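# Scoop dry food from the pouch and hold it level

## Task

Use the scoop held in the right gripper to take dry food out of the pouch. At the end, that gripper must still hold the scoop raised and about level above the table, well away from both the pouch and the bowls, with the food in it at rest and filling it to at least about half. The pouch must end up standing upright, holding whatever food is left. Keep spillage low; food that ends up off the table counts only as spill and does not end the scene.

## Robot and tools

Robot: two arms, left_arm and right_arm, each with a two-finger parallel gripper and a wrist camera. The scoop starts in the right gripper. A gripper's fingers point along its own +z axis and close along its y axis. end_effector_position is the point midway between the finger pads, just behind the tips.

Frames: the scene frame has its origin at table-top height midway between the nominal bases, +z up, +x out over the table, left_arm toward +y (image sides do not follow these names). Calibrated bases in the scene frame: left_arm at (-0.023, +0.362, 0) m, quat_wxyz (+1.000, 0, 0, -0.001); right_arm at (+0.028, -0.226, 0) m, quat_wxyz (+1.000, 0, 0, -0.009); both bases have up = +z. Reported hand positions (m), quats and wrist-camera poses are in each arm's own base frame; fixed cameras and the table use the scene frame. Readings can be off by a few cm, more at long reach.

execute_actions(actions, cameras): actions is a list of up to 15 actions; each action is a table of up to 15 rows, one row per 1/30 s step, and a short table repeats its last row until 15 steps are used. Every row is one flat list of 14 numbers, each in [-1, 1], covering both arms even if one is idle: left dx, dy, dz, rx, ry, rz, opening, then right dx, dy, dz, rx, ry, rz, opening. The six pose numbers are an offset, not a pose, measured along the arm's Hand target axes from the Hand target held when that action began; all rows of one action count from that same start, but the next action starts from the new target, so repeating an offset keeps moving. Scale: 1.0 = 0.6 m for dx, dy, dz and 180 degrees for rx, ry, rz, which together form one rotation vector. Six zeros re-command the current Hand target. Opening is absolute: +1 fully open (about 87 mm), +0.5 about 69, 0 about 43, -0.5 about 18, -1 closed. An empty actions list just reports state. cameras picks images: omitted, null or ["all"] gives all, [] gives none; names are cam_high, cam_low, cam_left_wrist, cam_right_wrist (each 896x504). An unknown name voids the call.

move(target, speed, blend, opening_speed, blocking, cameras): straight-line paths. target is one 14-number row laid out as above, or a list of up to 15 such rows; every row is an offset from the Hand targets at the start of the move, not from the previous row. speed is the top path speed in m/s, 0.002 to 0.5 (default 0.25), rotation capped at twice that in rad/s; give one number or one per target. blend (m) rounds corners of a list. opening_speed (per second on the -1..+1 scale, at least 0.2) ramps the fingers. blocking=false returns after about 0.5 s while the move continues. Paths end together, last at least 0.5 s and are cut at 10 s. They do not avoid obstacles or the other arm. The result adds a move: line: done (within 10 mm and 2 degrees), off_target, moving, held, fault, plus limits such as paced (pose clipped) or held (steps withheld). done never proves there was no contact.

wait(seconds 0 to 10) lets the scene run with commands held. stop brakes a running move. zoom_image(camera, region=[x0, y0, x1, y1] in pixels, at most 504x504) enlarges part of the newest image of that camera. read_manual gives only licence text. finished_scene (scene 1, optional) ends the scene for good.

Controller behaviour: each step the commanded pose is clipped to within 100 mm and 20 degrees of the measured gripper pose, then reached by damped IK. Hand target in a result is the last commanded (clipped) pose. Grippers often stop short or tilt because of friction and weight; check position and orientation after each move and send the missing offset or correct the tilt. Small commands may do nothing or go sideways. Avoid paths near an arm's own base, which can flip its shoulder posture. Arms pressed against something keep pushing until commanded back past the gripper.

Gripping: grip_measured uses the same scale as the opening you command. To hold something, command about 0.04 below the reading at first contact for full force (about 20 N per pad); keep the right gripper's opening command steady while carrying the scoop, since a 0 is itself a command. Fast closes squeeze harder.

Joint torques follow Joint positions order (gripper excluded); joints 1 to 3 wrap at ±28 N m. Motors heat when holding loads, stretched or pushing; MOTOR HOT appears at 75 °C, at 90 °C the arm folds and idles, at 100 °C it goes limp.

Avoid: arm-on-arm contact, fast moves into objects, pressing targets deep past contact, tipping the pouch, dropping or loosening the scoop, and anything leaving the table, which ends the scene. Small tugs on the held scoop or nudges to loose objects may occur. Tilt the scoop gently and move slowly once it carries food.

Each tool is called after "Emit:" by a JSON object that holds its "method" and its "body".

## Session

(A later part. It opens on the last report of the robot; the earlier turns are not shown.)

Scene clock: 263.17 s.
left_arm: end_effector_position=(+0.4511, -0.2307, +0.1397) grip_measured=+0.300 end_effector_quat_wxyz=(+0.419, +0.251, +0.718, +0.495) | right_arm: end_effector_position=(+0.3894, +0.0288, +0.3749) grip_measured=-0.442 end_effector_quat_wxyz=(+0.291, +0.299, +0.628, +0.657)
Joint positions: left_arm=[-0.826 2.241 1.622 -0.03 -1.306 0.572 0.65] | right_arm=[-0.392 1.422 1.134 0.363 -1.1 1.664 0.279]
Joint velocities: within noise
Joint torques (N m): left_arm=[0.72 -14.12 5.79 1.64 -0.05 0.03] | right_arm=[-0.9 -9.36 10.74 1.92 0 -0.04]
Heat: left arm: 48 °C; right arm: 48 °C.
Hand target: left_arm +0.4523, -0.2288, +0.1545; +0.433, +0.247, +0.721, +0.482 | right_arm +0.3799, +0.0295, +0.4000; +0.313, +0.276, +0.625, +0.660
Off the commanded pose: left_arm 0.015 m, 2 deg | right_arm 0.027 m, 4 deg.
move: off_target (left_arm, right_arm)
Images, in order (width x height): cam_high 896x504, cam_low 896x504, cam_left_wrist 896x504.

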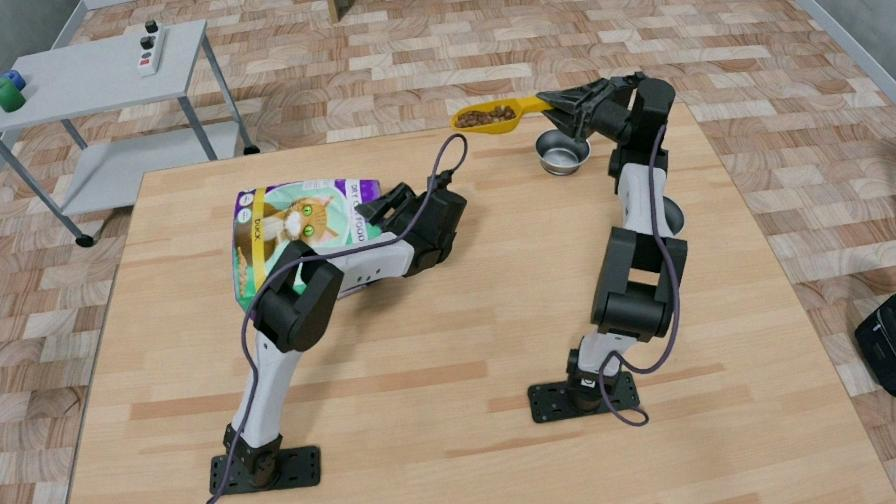

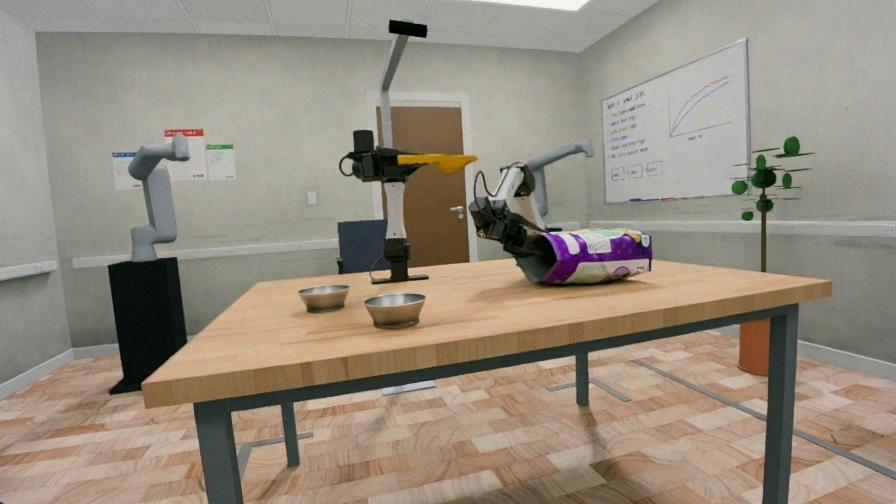

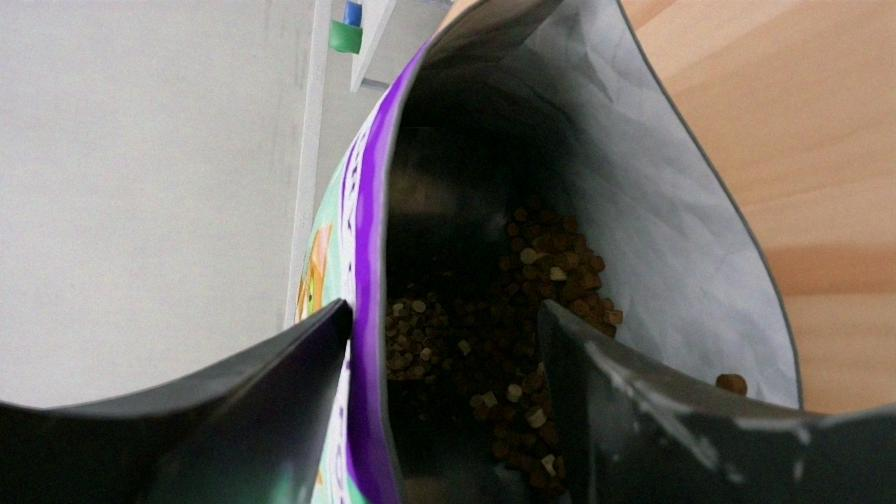

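Emit:
{"method": "move", "body": {"target": [[0,0.0267,0,0,0,0,0.3,0,0,0,0,0,0,-1],[0,0.0267,0,0,0,0,-1,0,0,0,0,0,0,-1]], "speed": 0.1, "opening_speed": 1.2, "cameras": ["cam_low","cam_left_wrist","cam_high"]}}

Scene clock: 265.70 s.
left_arm: end_effector_position=(+0.4518, -0.2272, +0.1551) grip_measured=-0.980 end_effector_quat_wxyz=(+0.424, +0.252, +0.719, +0.489) | right_arm: end_effector_position=(+0.3894, +0.0288, +0.3749) grip_measured=-0.442 end_effector_quat_wxyz=(+0.291, +0.299, +0.628, +0.657)
Joint positions: left_arm=[-0.819 2.199 1.612 -0.029 -1.288 0.596 0.01] | right_arm=[-0.392 1.422 1.134 0.363 -1.1 1.664 0.279]
Joint velocities: within noise
Joint torques (N m): left_arm=[0.8 -13.82 5.65 1.59 -0.15 0.01] | right_arm=[-0.9 -9.28 10.76 1.92 0.01 -0.04]
Heat: left arm: 50 °C; right arm: 48 °C.
Hand target: left_arm +0.4515, -0.2221, +0.1690; +0.433, +0.247, +0.721, +0.482 | right_arm +0.3799, +0.0295, +0.4000; +0.313, +0.276, +0.625, +0.660
Off the commanded pose: left_arm 0.015 m, 1 deg | right_arm 0.027 m, 4 deg.
move: off_target (left_arm, right_arm); target 2's new opening was sent with left_arm's hand 0.015 m and 1 deg from that target
Images, in order (width x height): cam_high 896x504, cam_low 896x504, cam_left_wrist 896x504.

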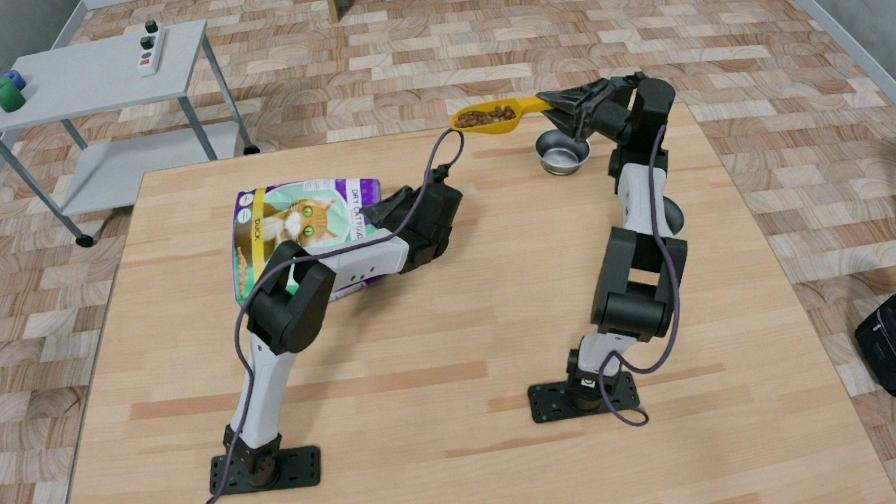

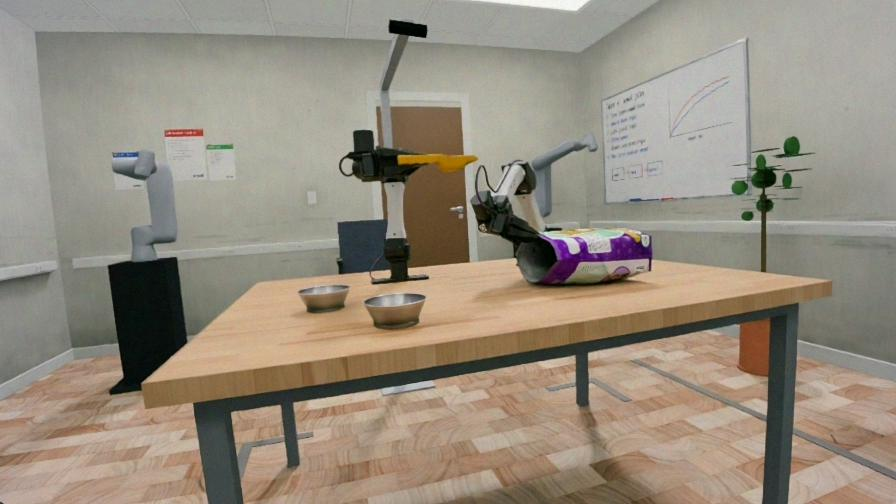

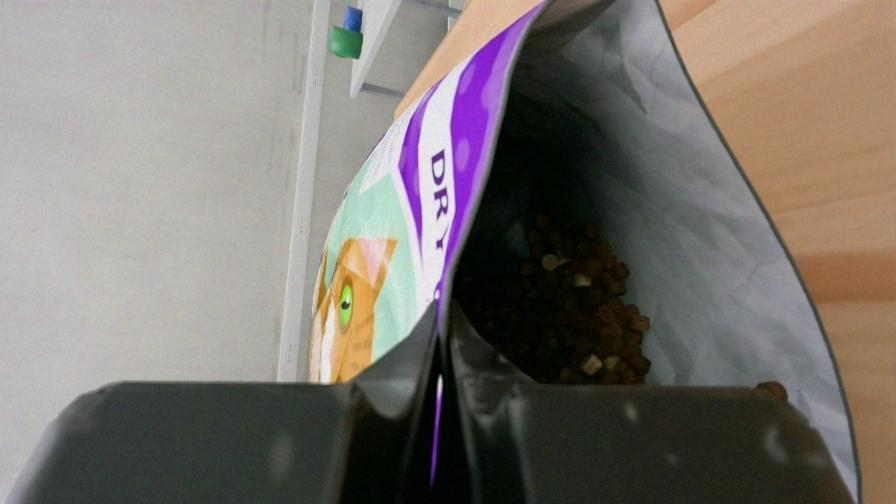

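Emit:
{"method": "move", "body": {"target": [[0.0358,0.1583,0.0322,0.0328,0.0039,-0.0559,-1,0,0,0,0,0,0,-1],[0.1,0.2736,0.075,0.0657,0.0078,-0.1117,-1,0,0,0,0,0,0,-1]], "speed": 0.07, "blend": 0.03, "cameras": ["cam_low","cam_left_wrist","cam_high"]}}

Scene clock: 271.03 s.
left_arm: end_effector_position=(+0.4508, -0.0835, +0.2706) grip_measured=-0.979 end_effector_quat_wxyz=(+0.452, +0.164, +0.806, +0.346) | right_arm: end_effector_position=(+0.3894, +0.0288, +0.3749) grip_measured=-0.442 end_effector_quat_wxyz=(+0.291, +0.299, +0.628, +0.657)
Joint positions: left_arm=[-0.504 1.718 1.573 -0.433 -0.872 0.391 0.01] | right_arm=[-0.392 1.422 1.134 0.363 -1.1 1.664 0.279]
Joint velocities: within noise
Joint torques (N m): left_arm=[0.4 -9.77 9.37 1.73 0.14 -0.16] | right_arm=[-0.9 -9.31 10.76 1.92 -0.01 -0.02]
Heat: left arm: 52 °C; right arm: 48 °C.
Hand target: left_arm +0.4499, -0.0862, +0.2877; +0.473, +0.155, +0.804, +0.326 | right_arm +0.3799, +0.0294, +0.4000; +0.313, +0.276, +0.625, +0.660
Off the commanded pose: left_arm 0.017 m, 4 deg | right_arm 0.027 m, 4 deg.
move: off_target (left_arm, right_arm)
Images, in order (width x height): cam_high 896x504, cam_low 896x504, cam_left_wrist 896x504.

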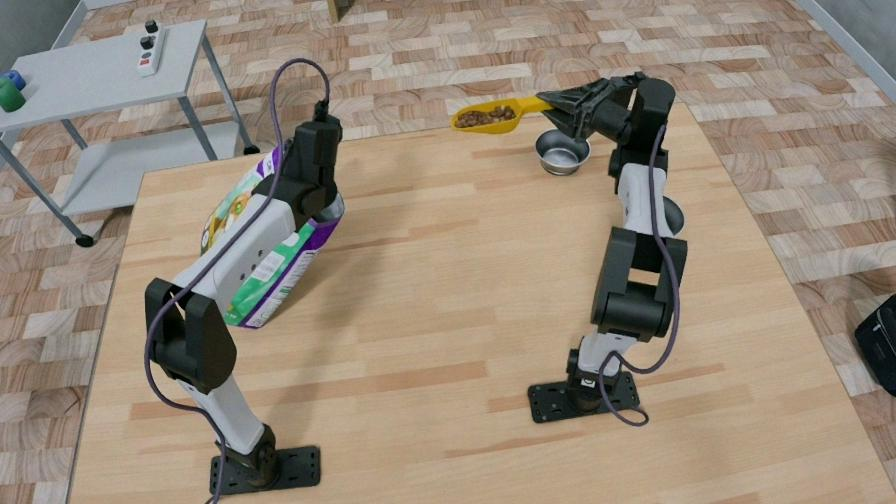

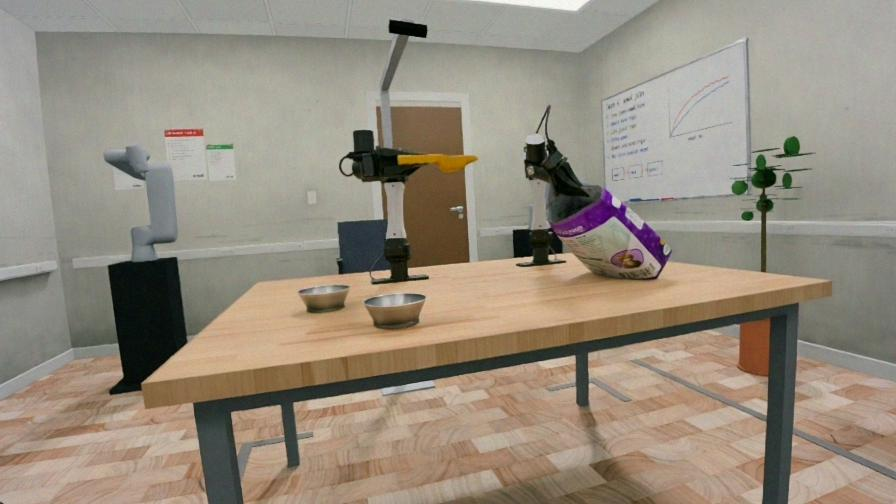

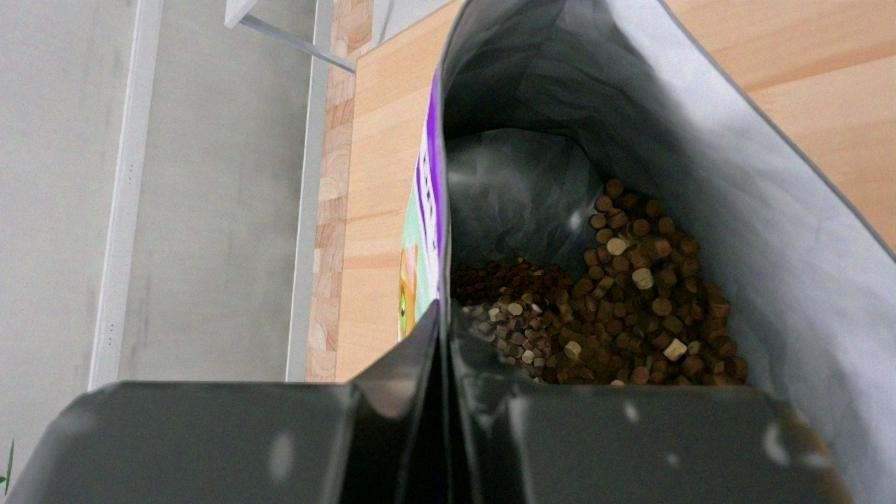

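Emit:
{"method": "move", "body": {"target": [[0.0465,0.1242,0.0357,0.0328,0.0039,-0.0559,-1,0,0,0,0,0,0,-1],[0.1012,0.2045,0.0733,0.0657,0.0078,-0.1117,-1,0,0,0,0,0,0,-1]], "speed": 0.07, "blend": 0.03, "cameras": ["cam_low","cam_left_wrist","cam_high"]}}

Scene clock: 274.97 s.
left_arm: end_effector_position=(+0.4392, +0.0624, +0.2770) grip_measured=-0.979 end_effector_quat_wxyz=(+0.439, +0.062, +0.880, +0.170) | right_arm: end_effector_position=(+0.3894, +0.0288, +0.3749) grip_measured=-0.442 end_effector_quat_wxyz=(+0.291, +0.299, +0.628, +0.657)
Joint positions: left_arm=[0.026 1.58 1.625 -0.653 -0.227 0.285 0.011] | right_arm=[-0.392 1.422 1.134 0.363 -1.1 1.664 0.279]
Joint velocities: within noise
Joint torques (N m): left_arm=[0.05 -8.4 11.29 2.36 0.33 -0.15] | right_arm=[-0.9 -9.36 10.81 1.92 0.01 -0.04]
Heat: left arm: 52 °C; right arm: 48 °C.
Hand target: left_arm +0.4497, +0.0551, +0.3149; +0.495, +0.056, +0.853, +0.156 | right_arm +0.3799, +0.0294, +0.4000; +0.313, +0.276, +0.625, +0.660
Off the commanded pose: left_arm 0.040 m, 7 deg | right_arm 0.027 m, 4 deg.
move: off_target (left_arm, right_arm)
Images, in order (width x height): cam_high 896x504, cam_low 896x504, cam_left_wrist 896x504.

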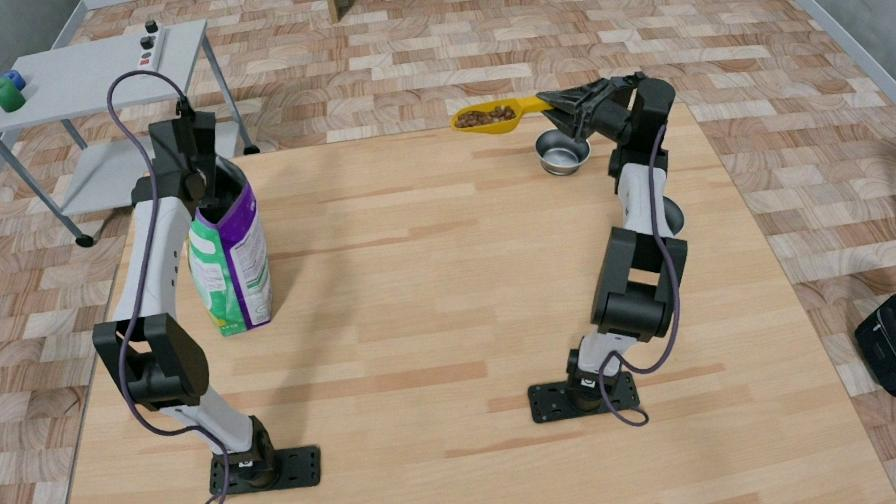

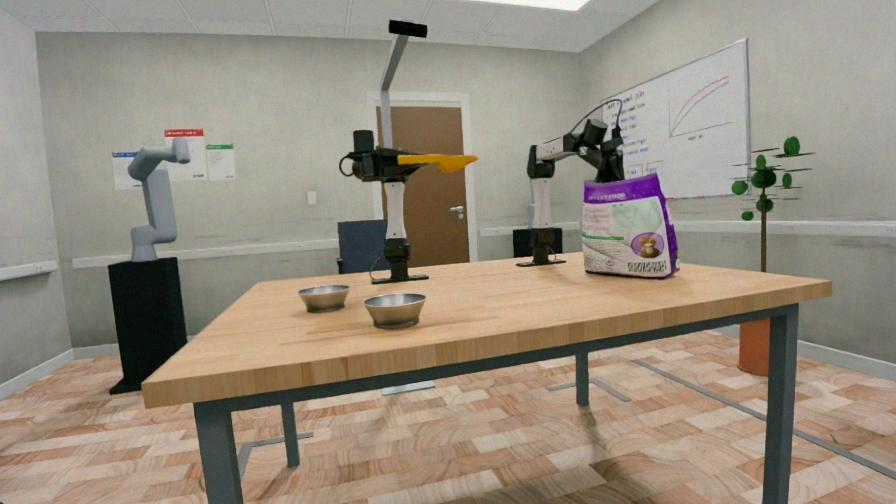

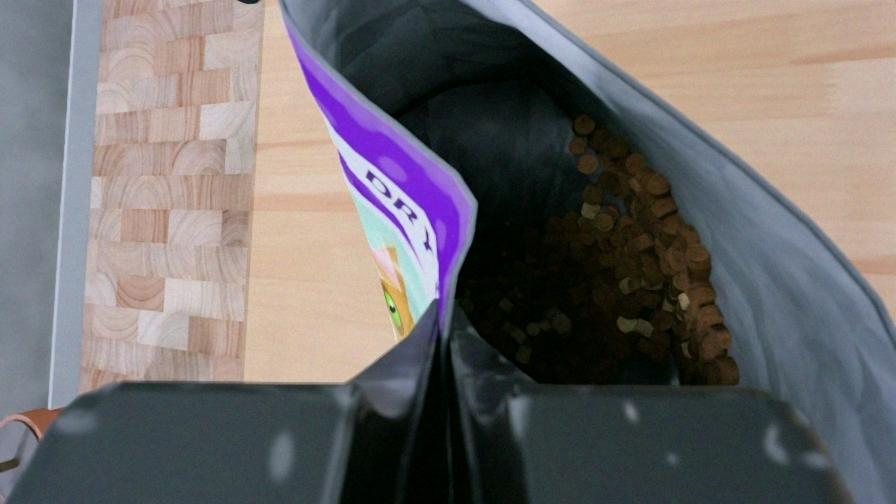

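Emit:
{"method": "zoom_image", "body": {"camera": "cam_low", "region": [520, 120, 720, 300]}}

Emit:
{"method": "zoom_image", "body": {"camera": "cam_high", "region": [120, 100, 340, 360]}}

Scaled by 2.520 from the camera's 896x504 image, which has a finer 1280x720 frame.

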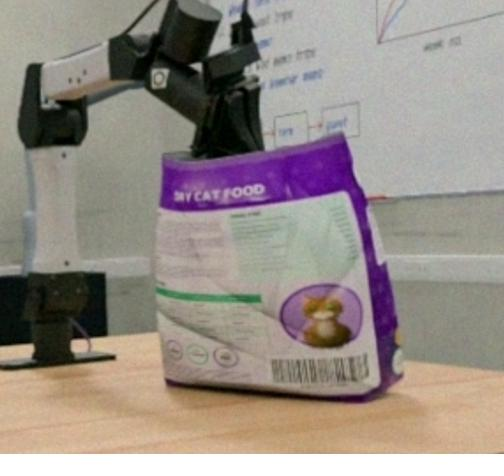

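Scaled by 1.938 from the camera's 896x504 image, which has a finer 1280x720 frame.

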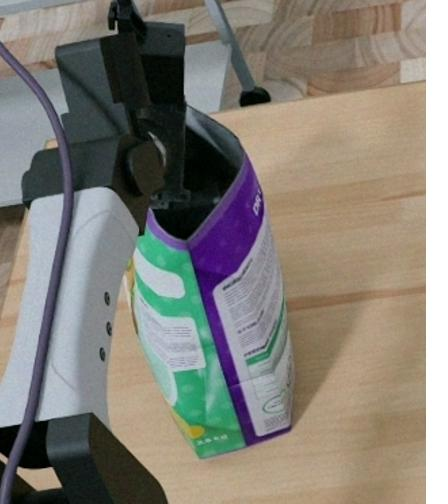

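Emit:
{"method": "wait", "body": {"seconds": 0, "cameras": ["cam_left_wrist","cam_right_wrist"]}}

Emit:
{"method": "zoom_image", "body": {"camera": "cam_right_wrist", "region": [560, 100, 896, 400]}}

Scene clock: 279.03 s.
left_arm: end_effector_position=(+0.4392, +0.0624, +0.2770) grip_measured=-0.979 end_effector_quat_wxyz=(+0.439, +0.061, +0.880, +0.170) | right_arm: end_effector_position=(+0.3894, +0.0288, +0.3749) grip_measured=-0.442 end_effector_quat_wxyz=(+0.291, +0.299, +0.628, +0.657)
Joint positions: left_arm=[0.026 1.58 1.625 -0.653 -0.227 0.284 0.011] | right_arm=[-0.392 1.422 1.134 0.363 -1.1 1.664 0.279]
Joint velocities: within noise
Joint torques (N m): left_arm=[0.05 -8.39 11.21 2.35 0.35 -0.13] | right_arm=[-0.88 -9.29 10.73 1.9 0.01 -0.04]
Heat: left arm: 51 °C; right arm: 48 °C.
Hand target: left_arm +0.4497, +0.0551, +0.3149; +0.495, +0.056, +0.853, +0.156 | right_arm +0.3799, +0.0294, +0.4000; +0.313, +0.276, +0.625, +0.660
Tool commands: left_gripper/opening=-1.0 right_gripper/opening=-1.0
Off the commanded pose: left_arm 0.040 m, 7 deg | right_arm 0.027 m, 4 deg.
Images, in order (width x height): cam_left_wrist 896x504, cam_right_wrist 896x504.

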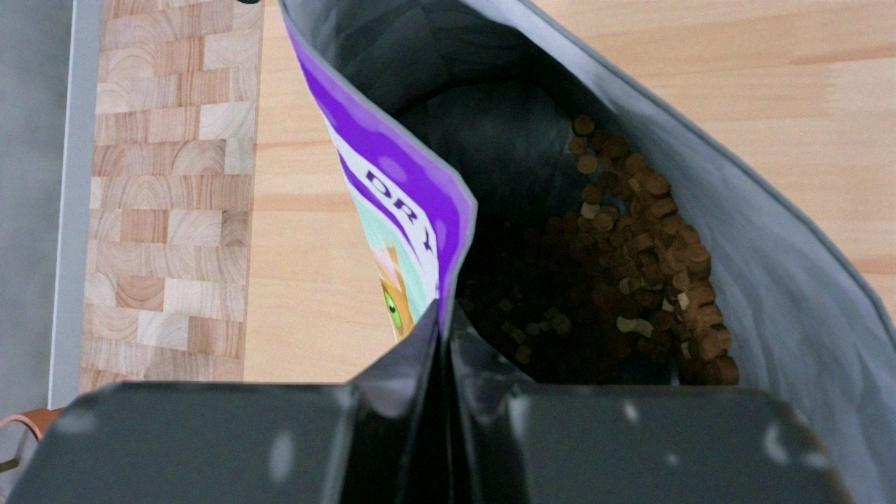

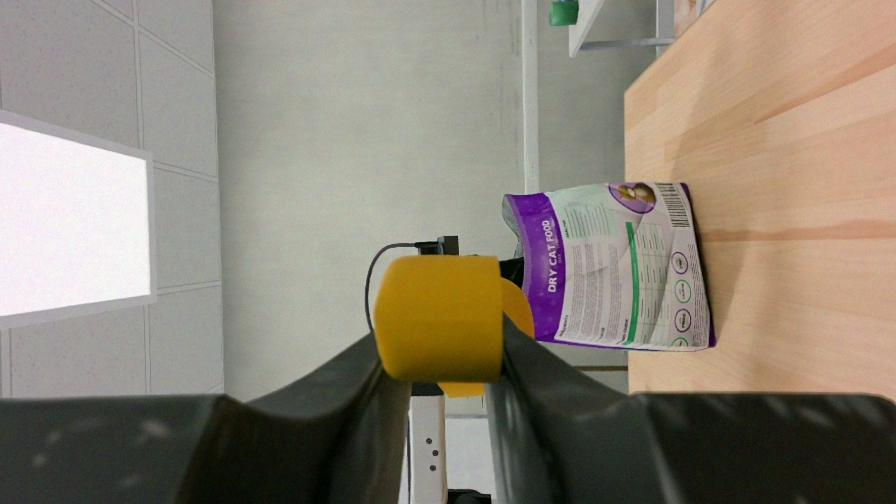

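Scaled by 1.500 from the camera's 896x504 image, which has a finer 1280x720 frame.

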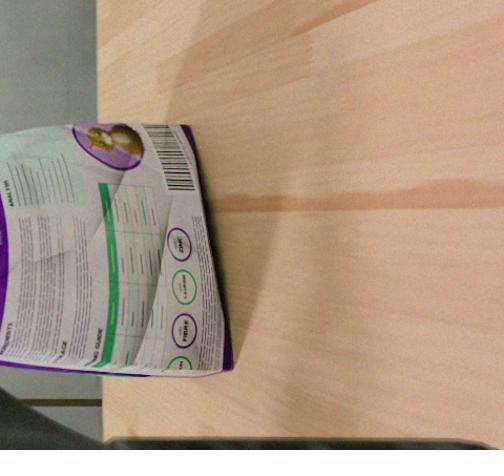

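Emit:
{"method": "move", "body": {"target": [0.0182,0.0972,0.0172,0.0274,0.0032,-0.0465,-1,0,0,0,0,0,0,-1], "speed": 0.05}}

Scene clock: 281.83 s.
left_arm: end_effector_position=(+0.4256, +0.1144, +0.2827) grip_measured=-0.979 end_effector_quat_wxyz=(+0.437, +0.010, +0.896, +0.081) | right_arm: end_effector_position=(+0.3894, +0.0288, +0.3749) grip_measured=-0.442 end_effector_quat_wxyz=(+0.291, +0.299, +0.628, +0.657)
Joint positions: left_arm=[0.269 1.611 1.732 -0.773 0.076 0.253 0.01] | right_arm=[-0.392 1.422 1.134 0.363 -1.1 1.664 0.279]
Joint velocities: within noise
Joint torques (N m): left_arm=[0.25 -6.11 12.3 2.66 0.4 -0.11] | right_arm=[-0.94 -9.36 10.74 1.91 0 -0.03]
Heat: left arm: 50 °C; right arm: 48 °C.
Hand target: left_arm +0.4497, +0.1151, +0.3200; +0.498, +0.014, +0.863, +0.083 | right_arm +0.3799, +0.0294, +0.4000; +0.313, +0.276, +0.625, +0.660
Off the commanded pose: left_arm 0.044 m, 8 deg | right_arm 0.027 m, 4 deg.
move: off_target (left_arm, right_arm)

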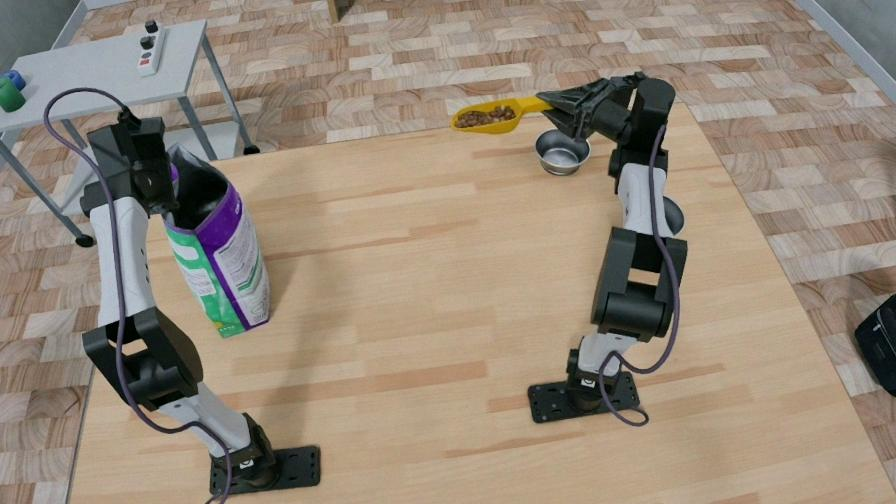

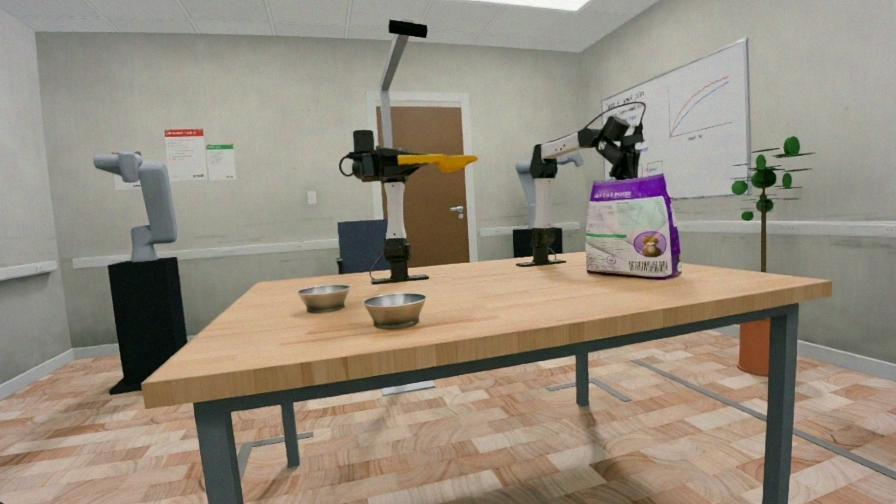

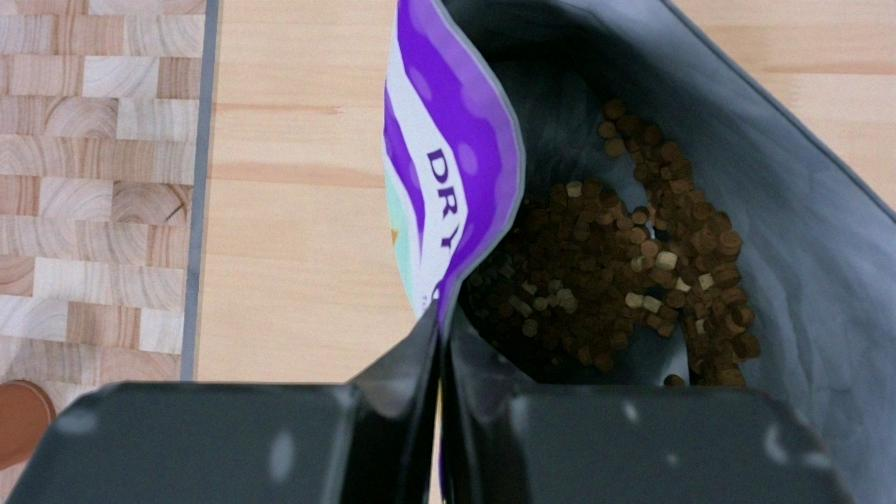

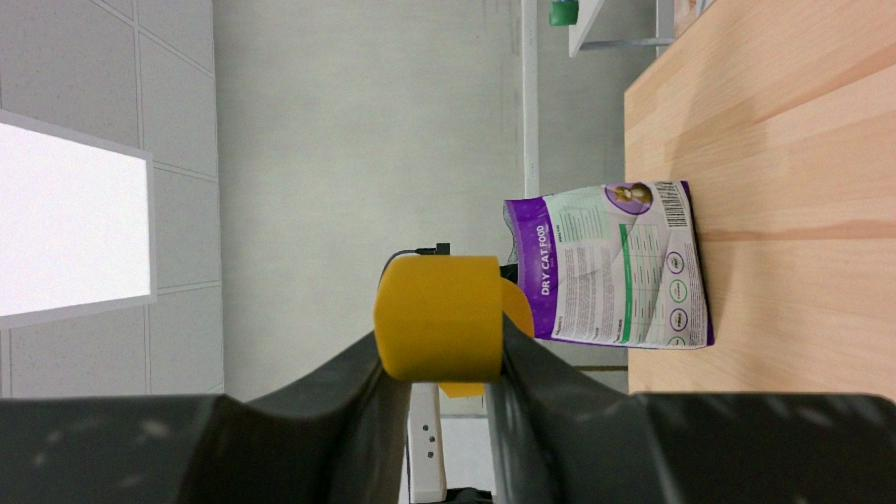

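Emit:
{"method": "move", "body": {"target": [0.057,0.01,0.0055,0,0,0,-1,0,0,0,0,0,0,-1], "speed": 0.06}}

Emit:
{"method": "zoom_image", "body": {"camera": "cam_low", "region": [520, 120, 720, 300]}}

Emit:
{"method": "zoom_image", "body": {"camera": "cam_right_wrist", "region": [480, 100, 896, 400]}}

Scene clock: 283.57 s.
left_arm: end_effector_position=(+0.4279, +0.1241, +0.2722) grip_measured=-0.980 end_effector_quat_wxyz=(+0.463, +0.005, +0.883, +0.078) | right_arm: end_effector_position=(+0.3894, +0.0288, +0.3749) grip_measured=-0.442 end_effector_quat_wxyz=(+0.291, +0.299, +0.628, +0.657)
Joint positions: left_arm=[0.306 1.568 1.603 -0.633 0.119 0.253 0.01] | right_arm=[-0.392 1.422 1.134 0.363 -1.1 1.664 0.279]
Joint velocities: within noise
Joint torques (N m): left_arm=[0.57 -7.87 6.61 2.54 0.3 0.09] | right_arm=[-0.9 -9.33 10.73 1.92 0.01 -0.02]
Heat: left arm: 50 °C; right arm: 48 °C.
Hand target: left_arm +0.4350, +0.1250, +0.2899; +0.498, +0.014, +0.863, +0.083 | right_arm +0.3799, +0.0294, +0.4000; +0.313, +0.276, +0.625, +0.660
Off the commanded pose: left_arm 0.019 m, 5 deg | right_arm 0.027 m, 4 deg.
move: off_target (left_arm, right_arm)

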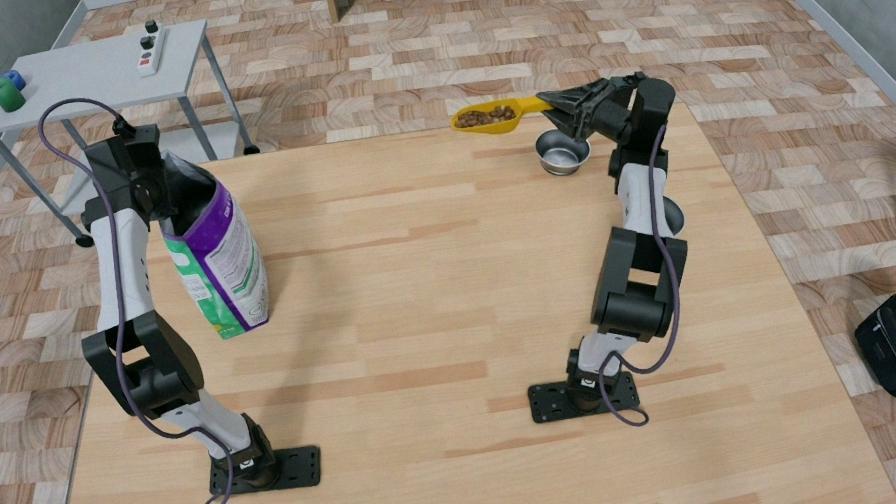

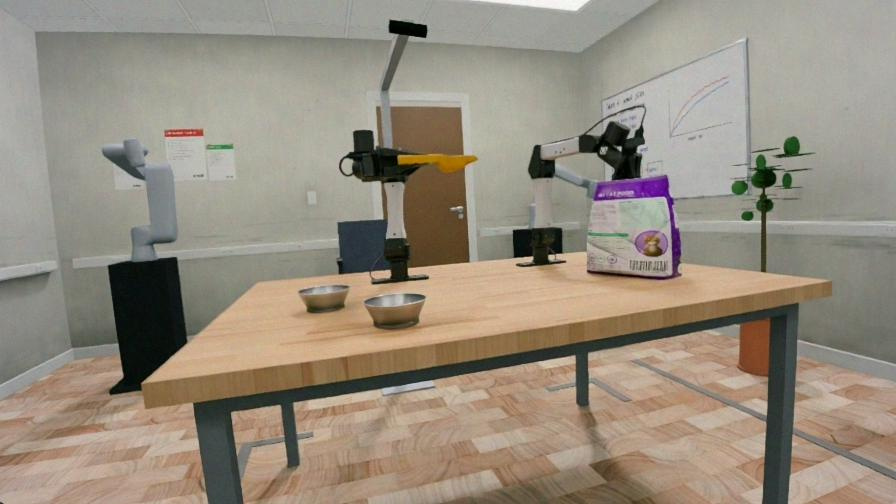

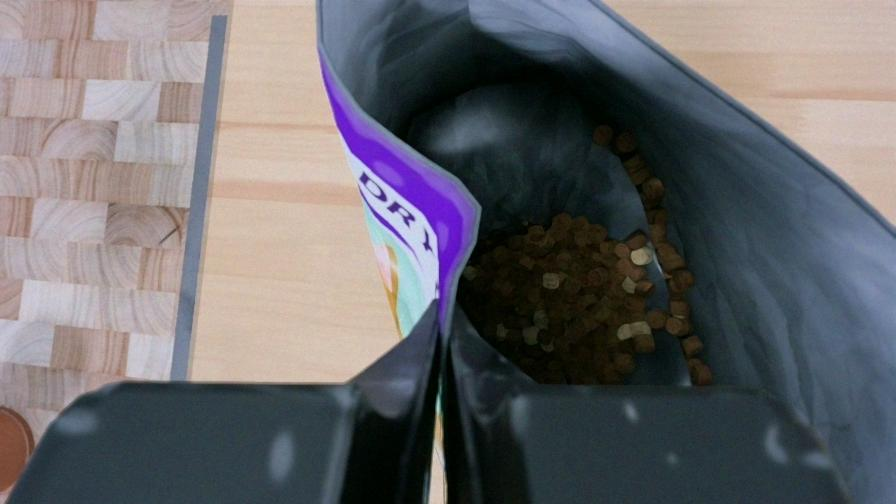

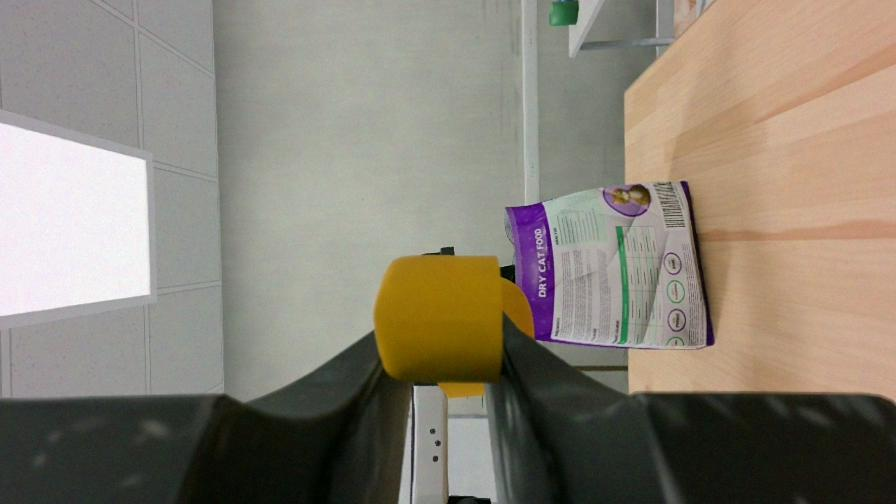

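Scaled by 2.520 from the camera's 896x504 image, which has a finer 1280x720 frame.

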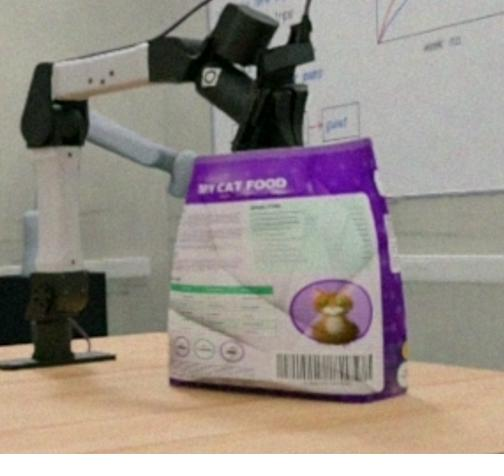

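Scaled by 1.212 from the camera's 896x504 image, which has a finer 1280x720 frame.

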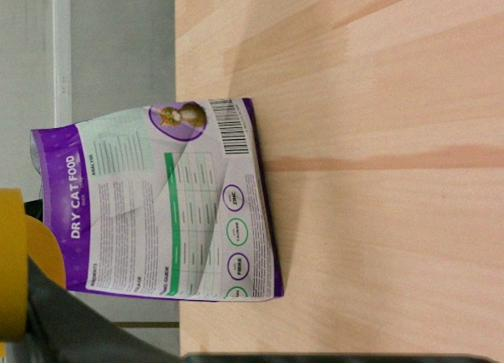

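Emit:
{"method": "move", "body": {"target": [[0,0,0,0,0,0,-0.2,0,0,0,0,0,0,-1],[-0.1714,0.0314,-0.098,0,0,0,-0.2,0,0,0,0,0,0,-1]], "speed": 0.08, "opening_speed": 0.8}}

Emit:
{"method": "zoom_image", "body": {"camera": "cam_low", "region": [520, 120, 720, 300]}}

Scene clock: 287.83 s.
left_arm: end_effector_position=(+0.4324, +0.1246, +0.4135) grip_measured=-0.200 end_effector_quat_wxyz=(+0.502, +0.009, +0.860, +0.089) | right_arm: end_effector_position=(+0.3894, +0.0288, +0.3749) grip_measured=-0.442 end_effector_quat_wxyz=(+0.291, +0.299, +0.628, +0.657)
Joint positions: left_arm=[0.306 1.899 2.613 -1.218 0.124 0.254 0.4] | right_arm=[-0.392 1.422 1.134 0.363 -1.1 1.664 0.279]
Joint velocities: within noise
Joint torques (N m): left_arm=[0.59 -5.31 6.99 1.85 0.27 0.08] | right_arm=[-0.91 -9.31 10.73 1.93 0 -0.02]
Heat: left arm: 49 °C; right arm: 48 °C.
Hand target: left_arm +0.4351, +0.1249, +0.4098; +0.498, +0.014, +0.863, +0.083 | right_arm +0.3799, +0.0294, +0.4001; +0.313, +0.276, +0.625, +0.660
Off the commanded pose: left_arm 0.004 m, 1 deg | right_arm 0.027 m, 4 deg.
move: off_target (right_arm)

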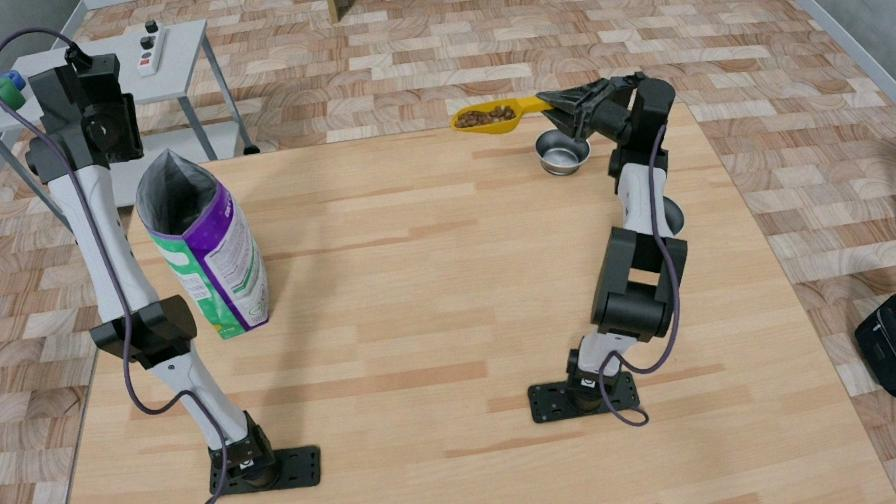

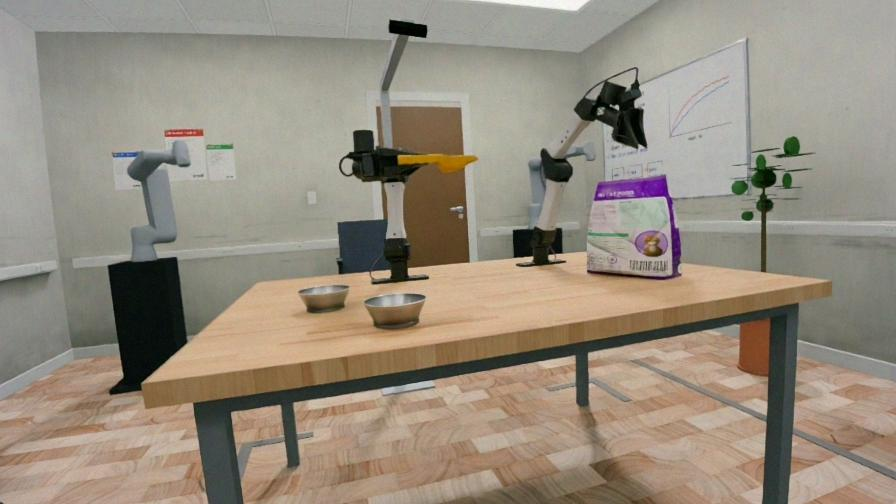

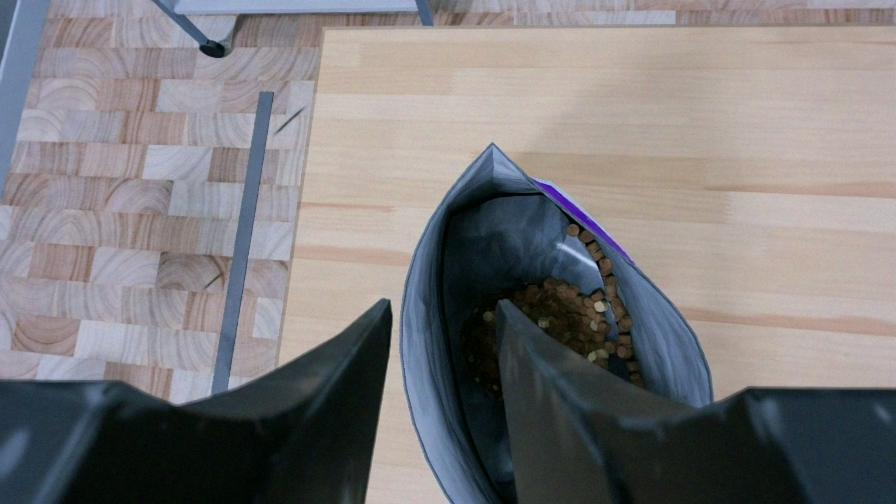

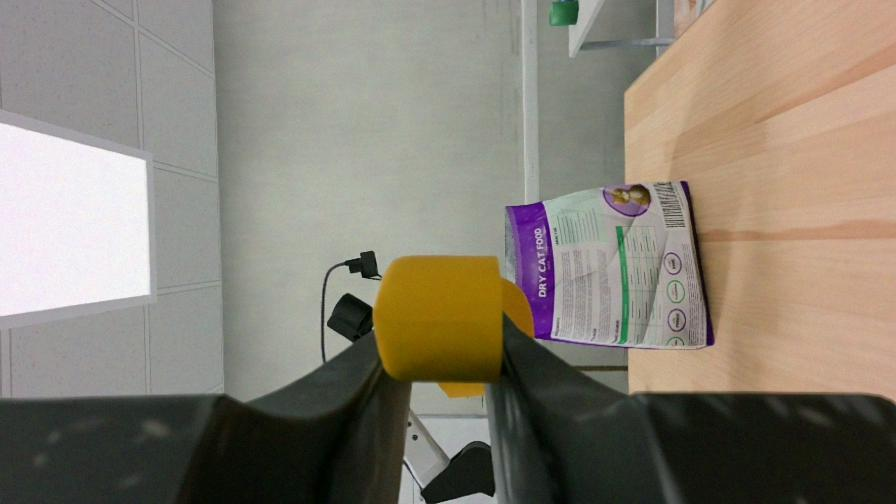

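Scaled by 2.520 from the camera's 896x504 image, which has a finer 1280x720 frame.

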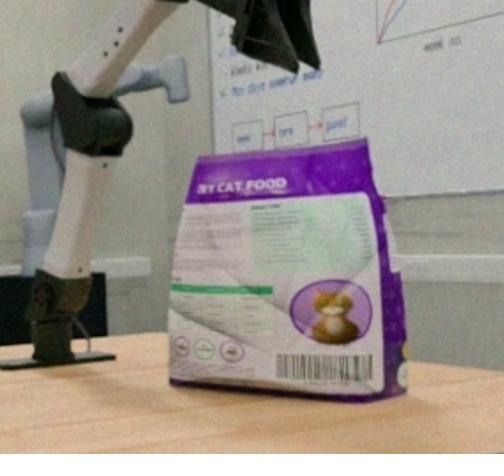

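Emit:
{"method": "zoom_image", "body": {"camera": "cam_high", "region": [440, 80, 560, 150]}}

Emit:
{"method": "zoom_image", "body": {"camera": "cam_low", "region": [340, 120, 500, 210]}}

Scaled by 4.200 from the camera's 896x504 image, which has a finer 1280x720 frame.

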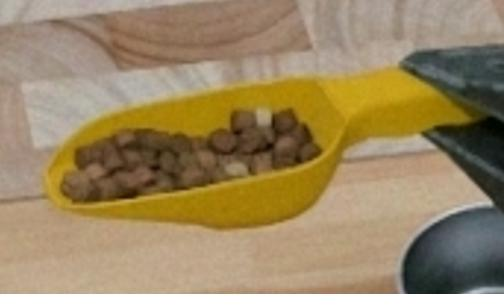

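Scaled by 3.150 from the camera's 896x504 image, which has a finer 1280x720 frame.

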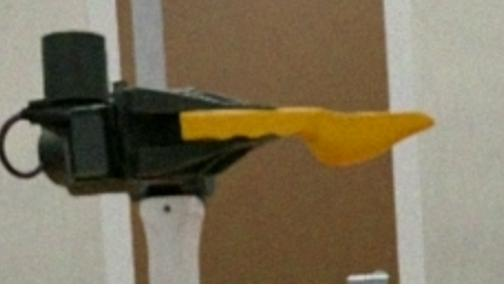

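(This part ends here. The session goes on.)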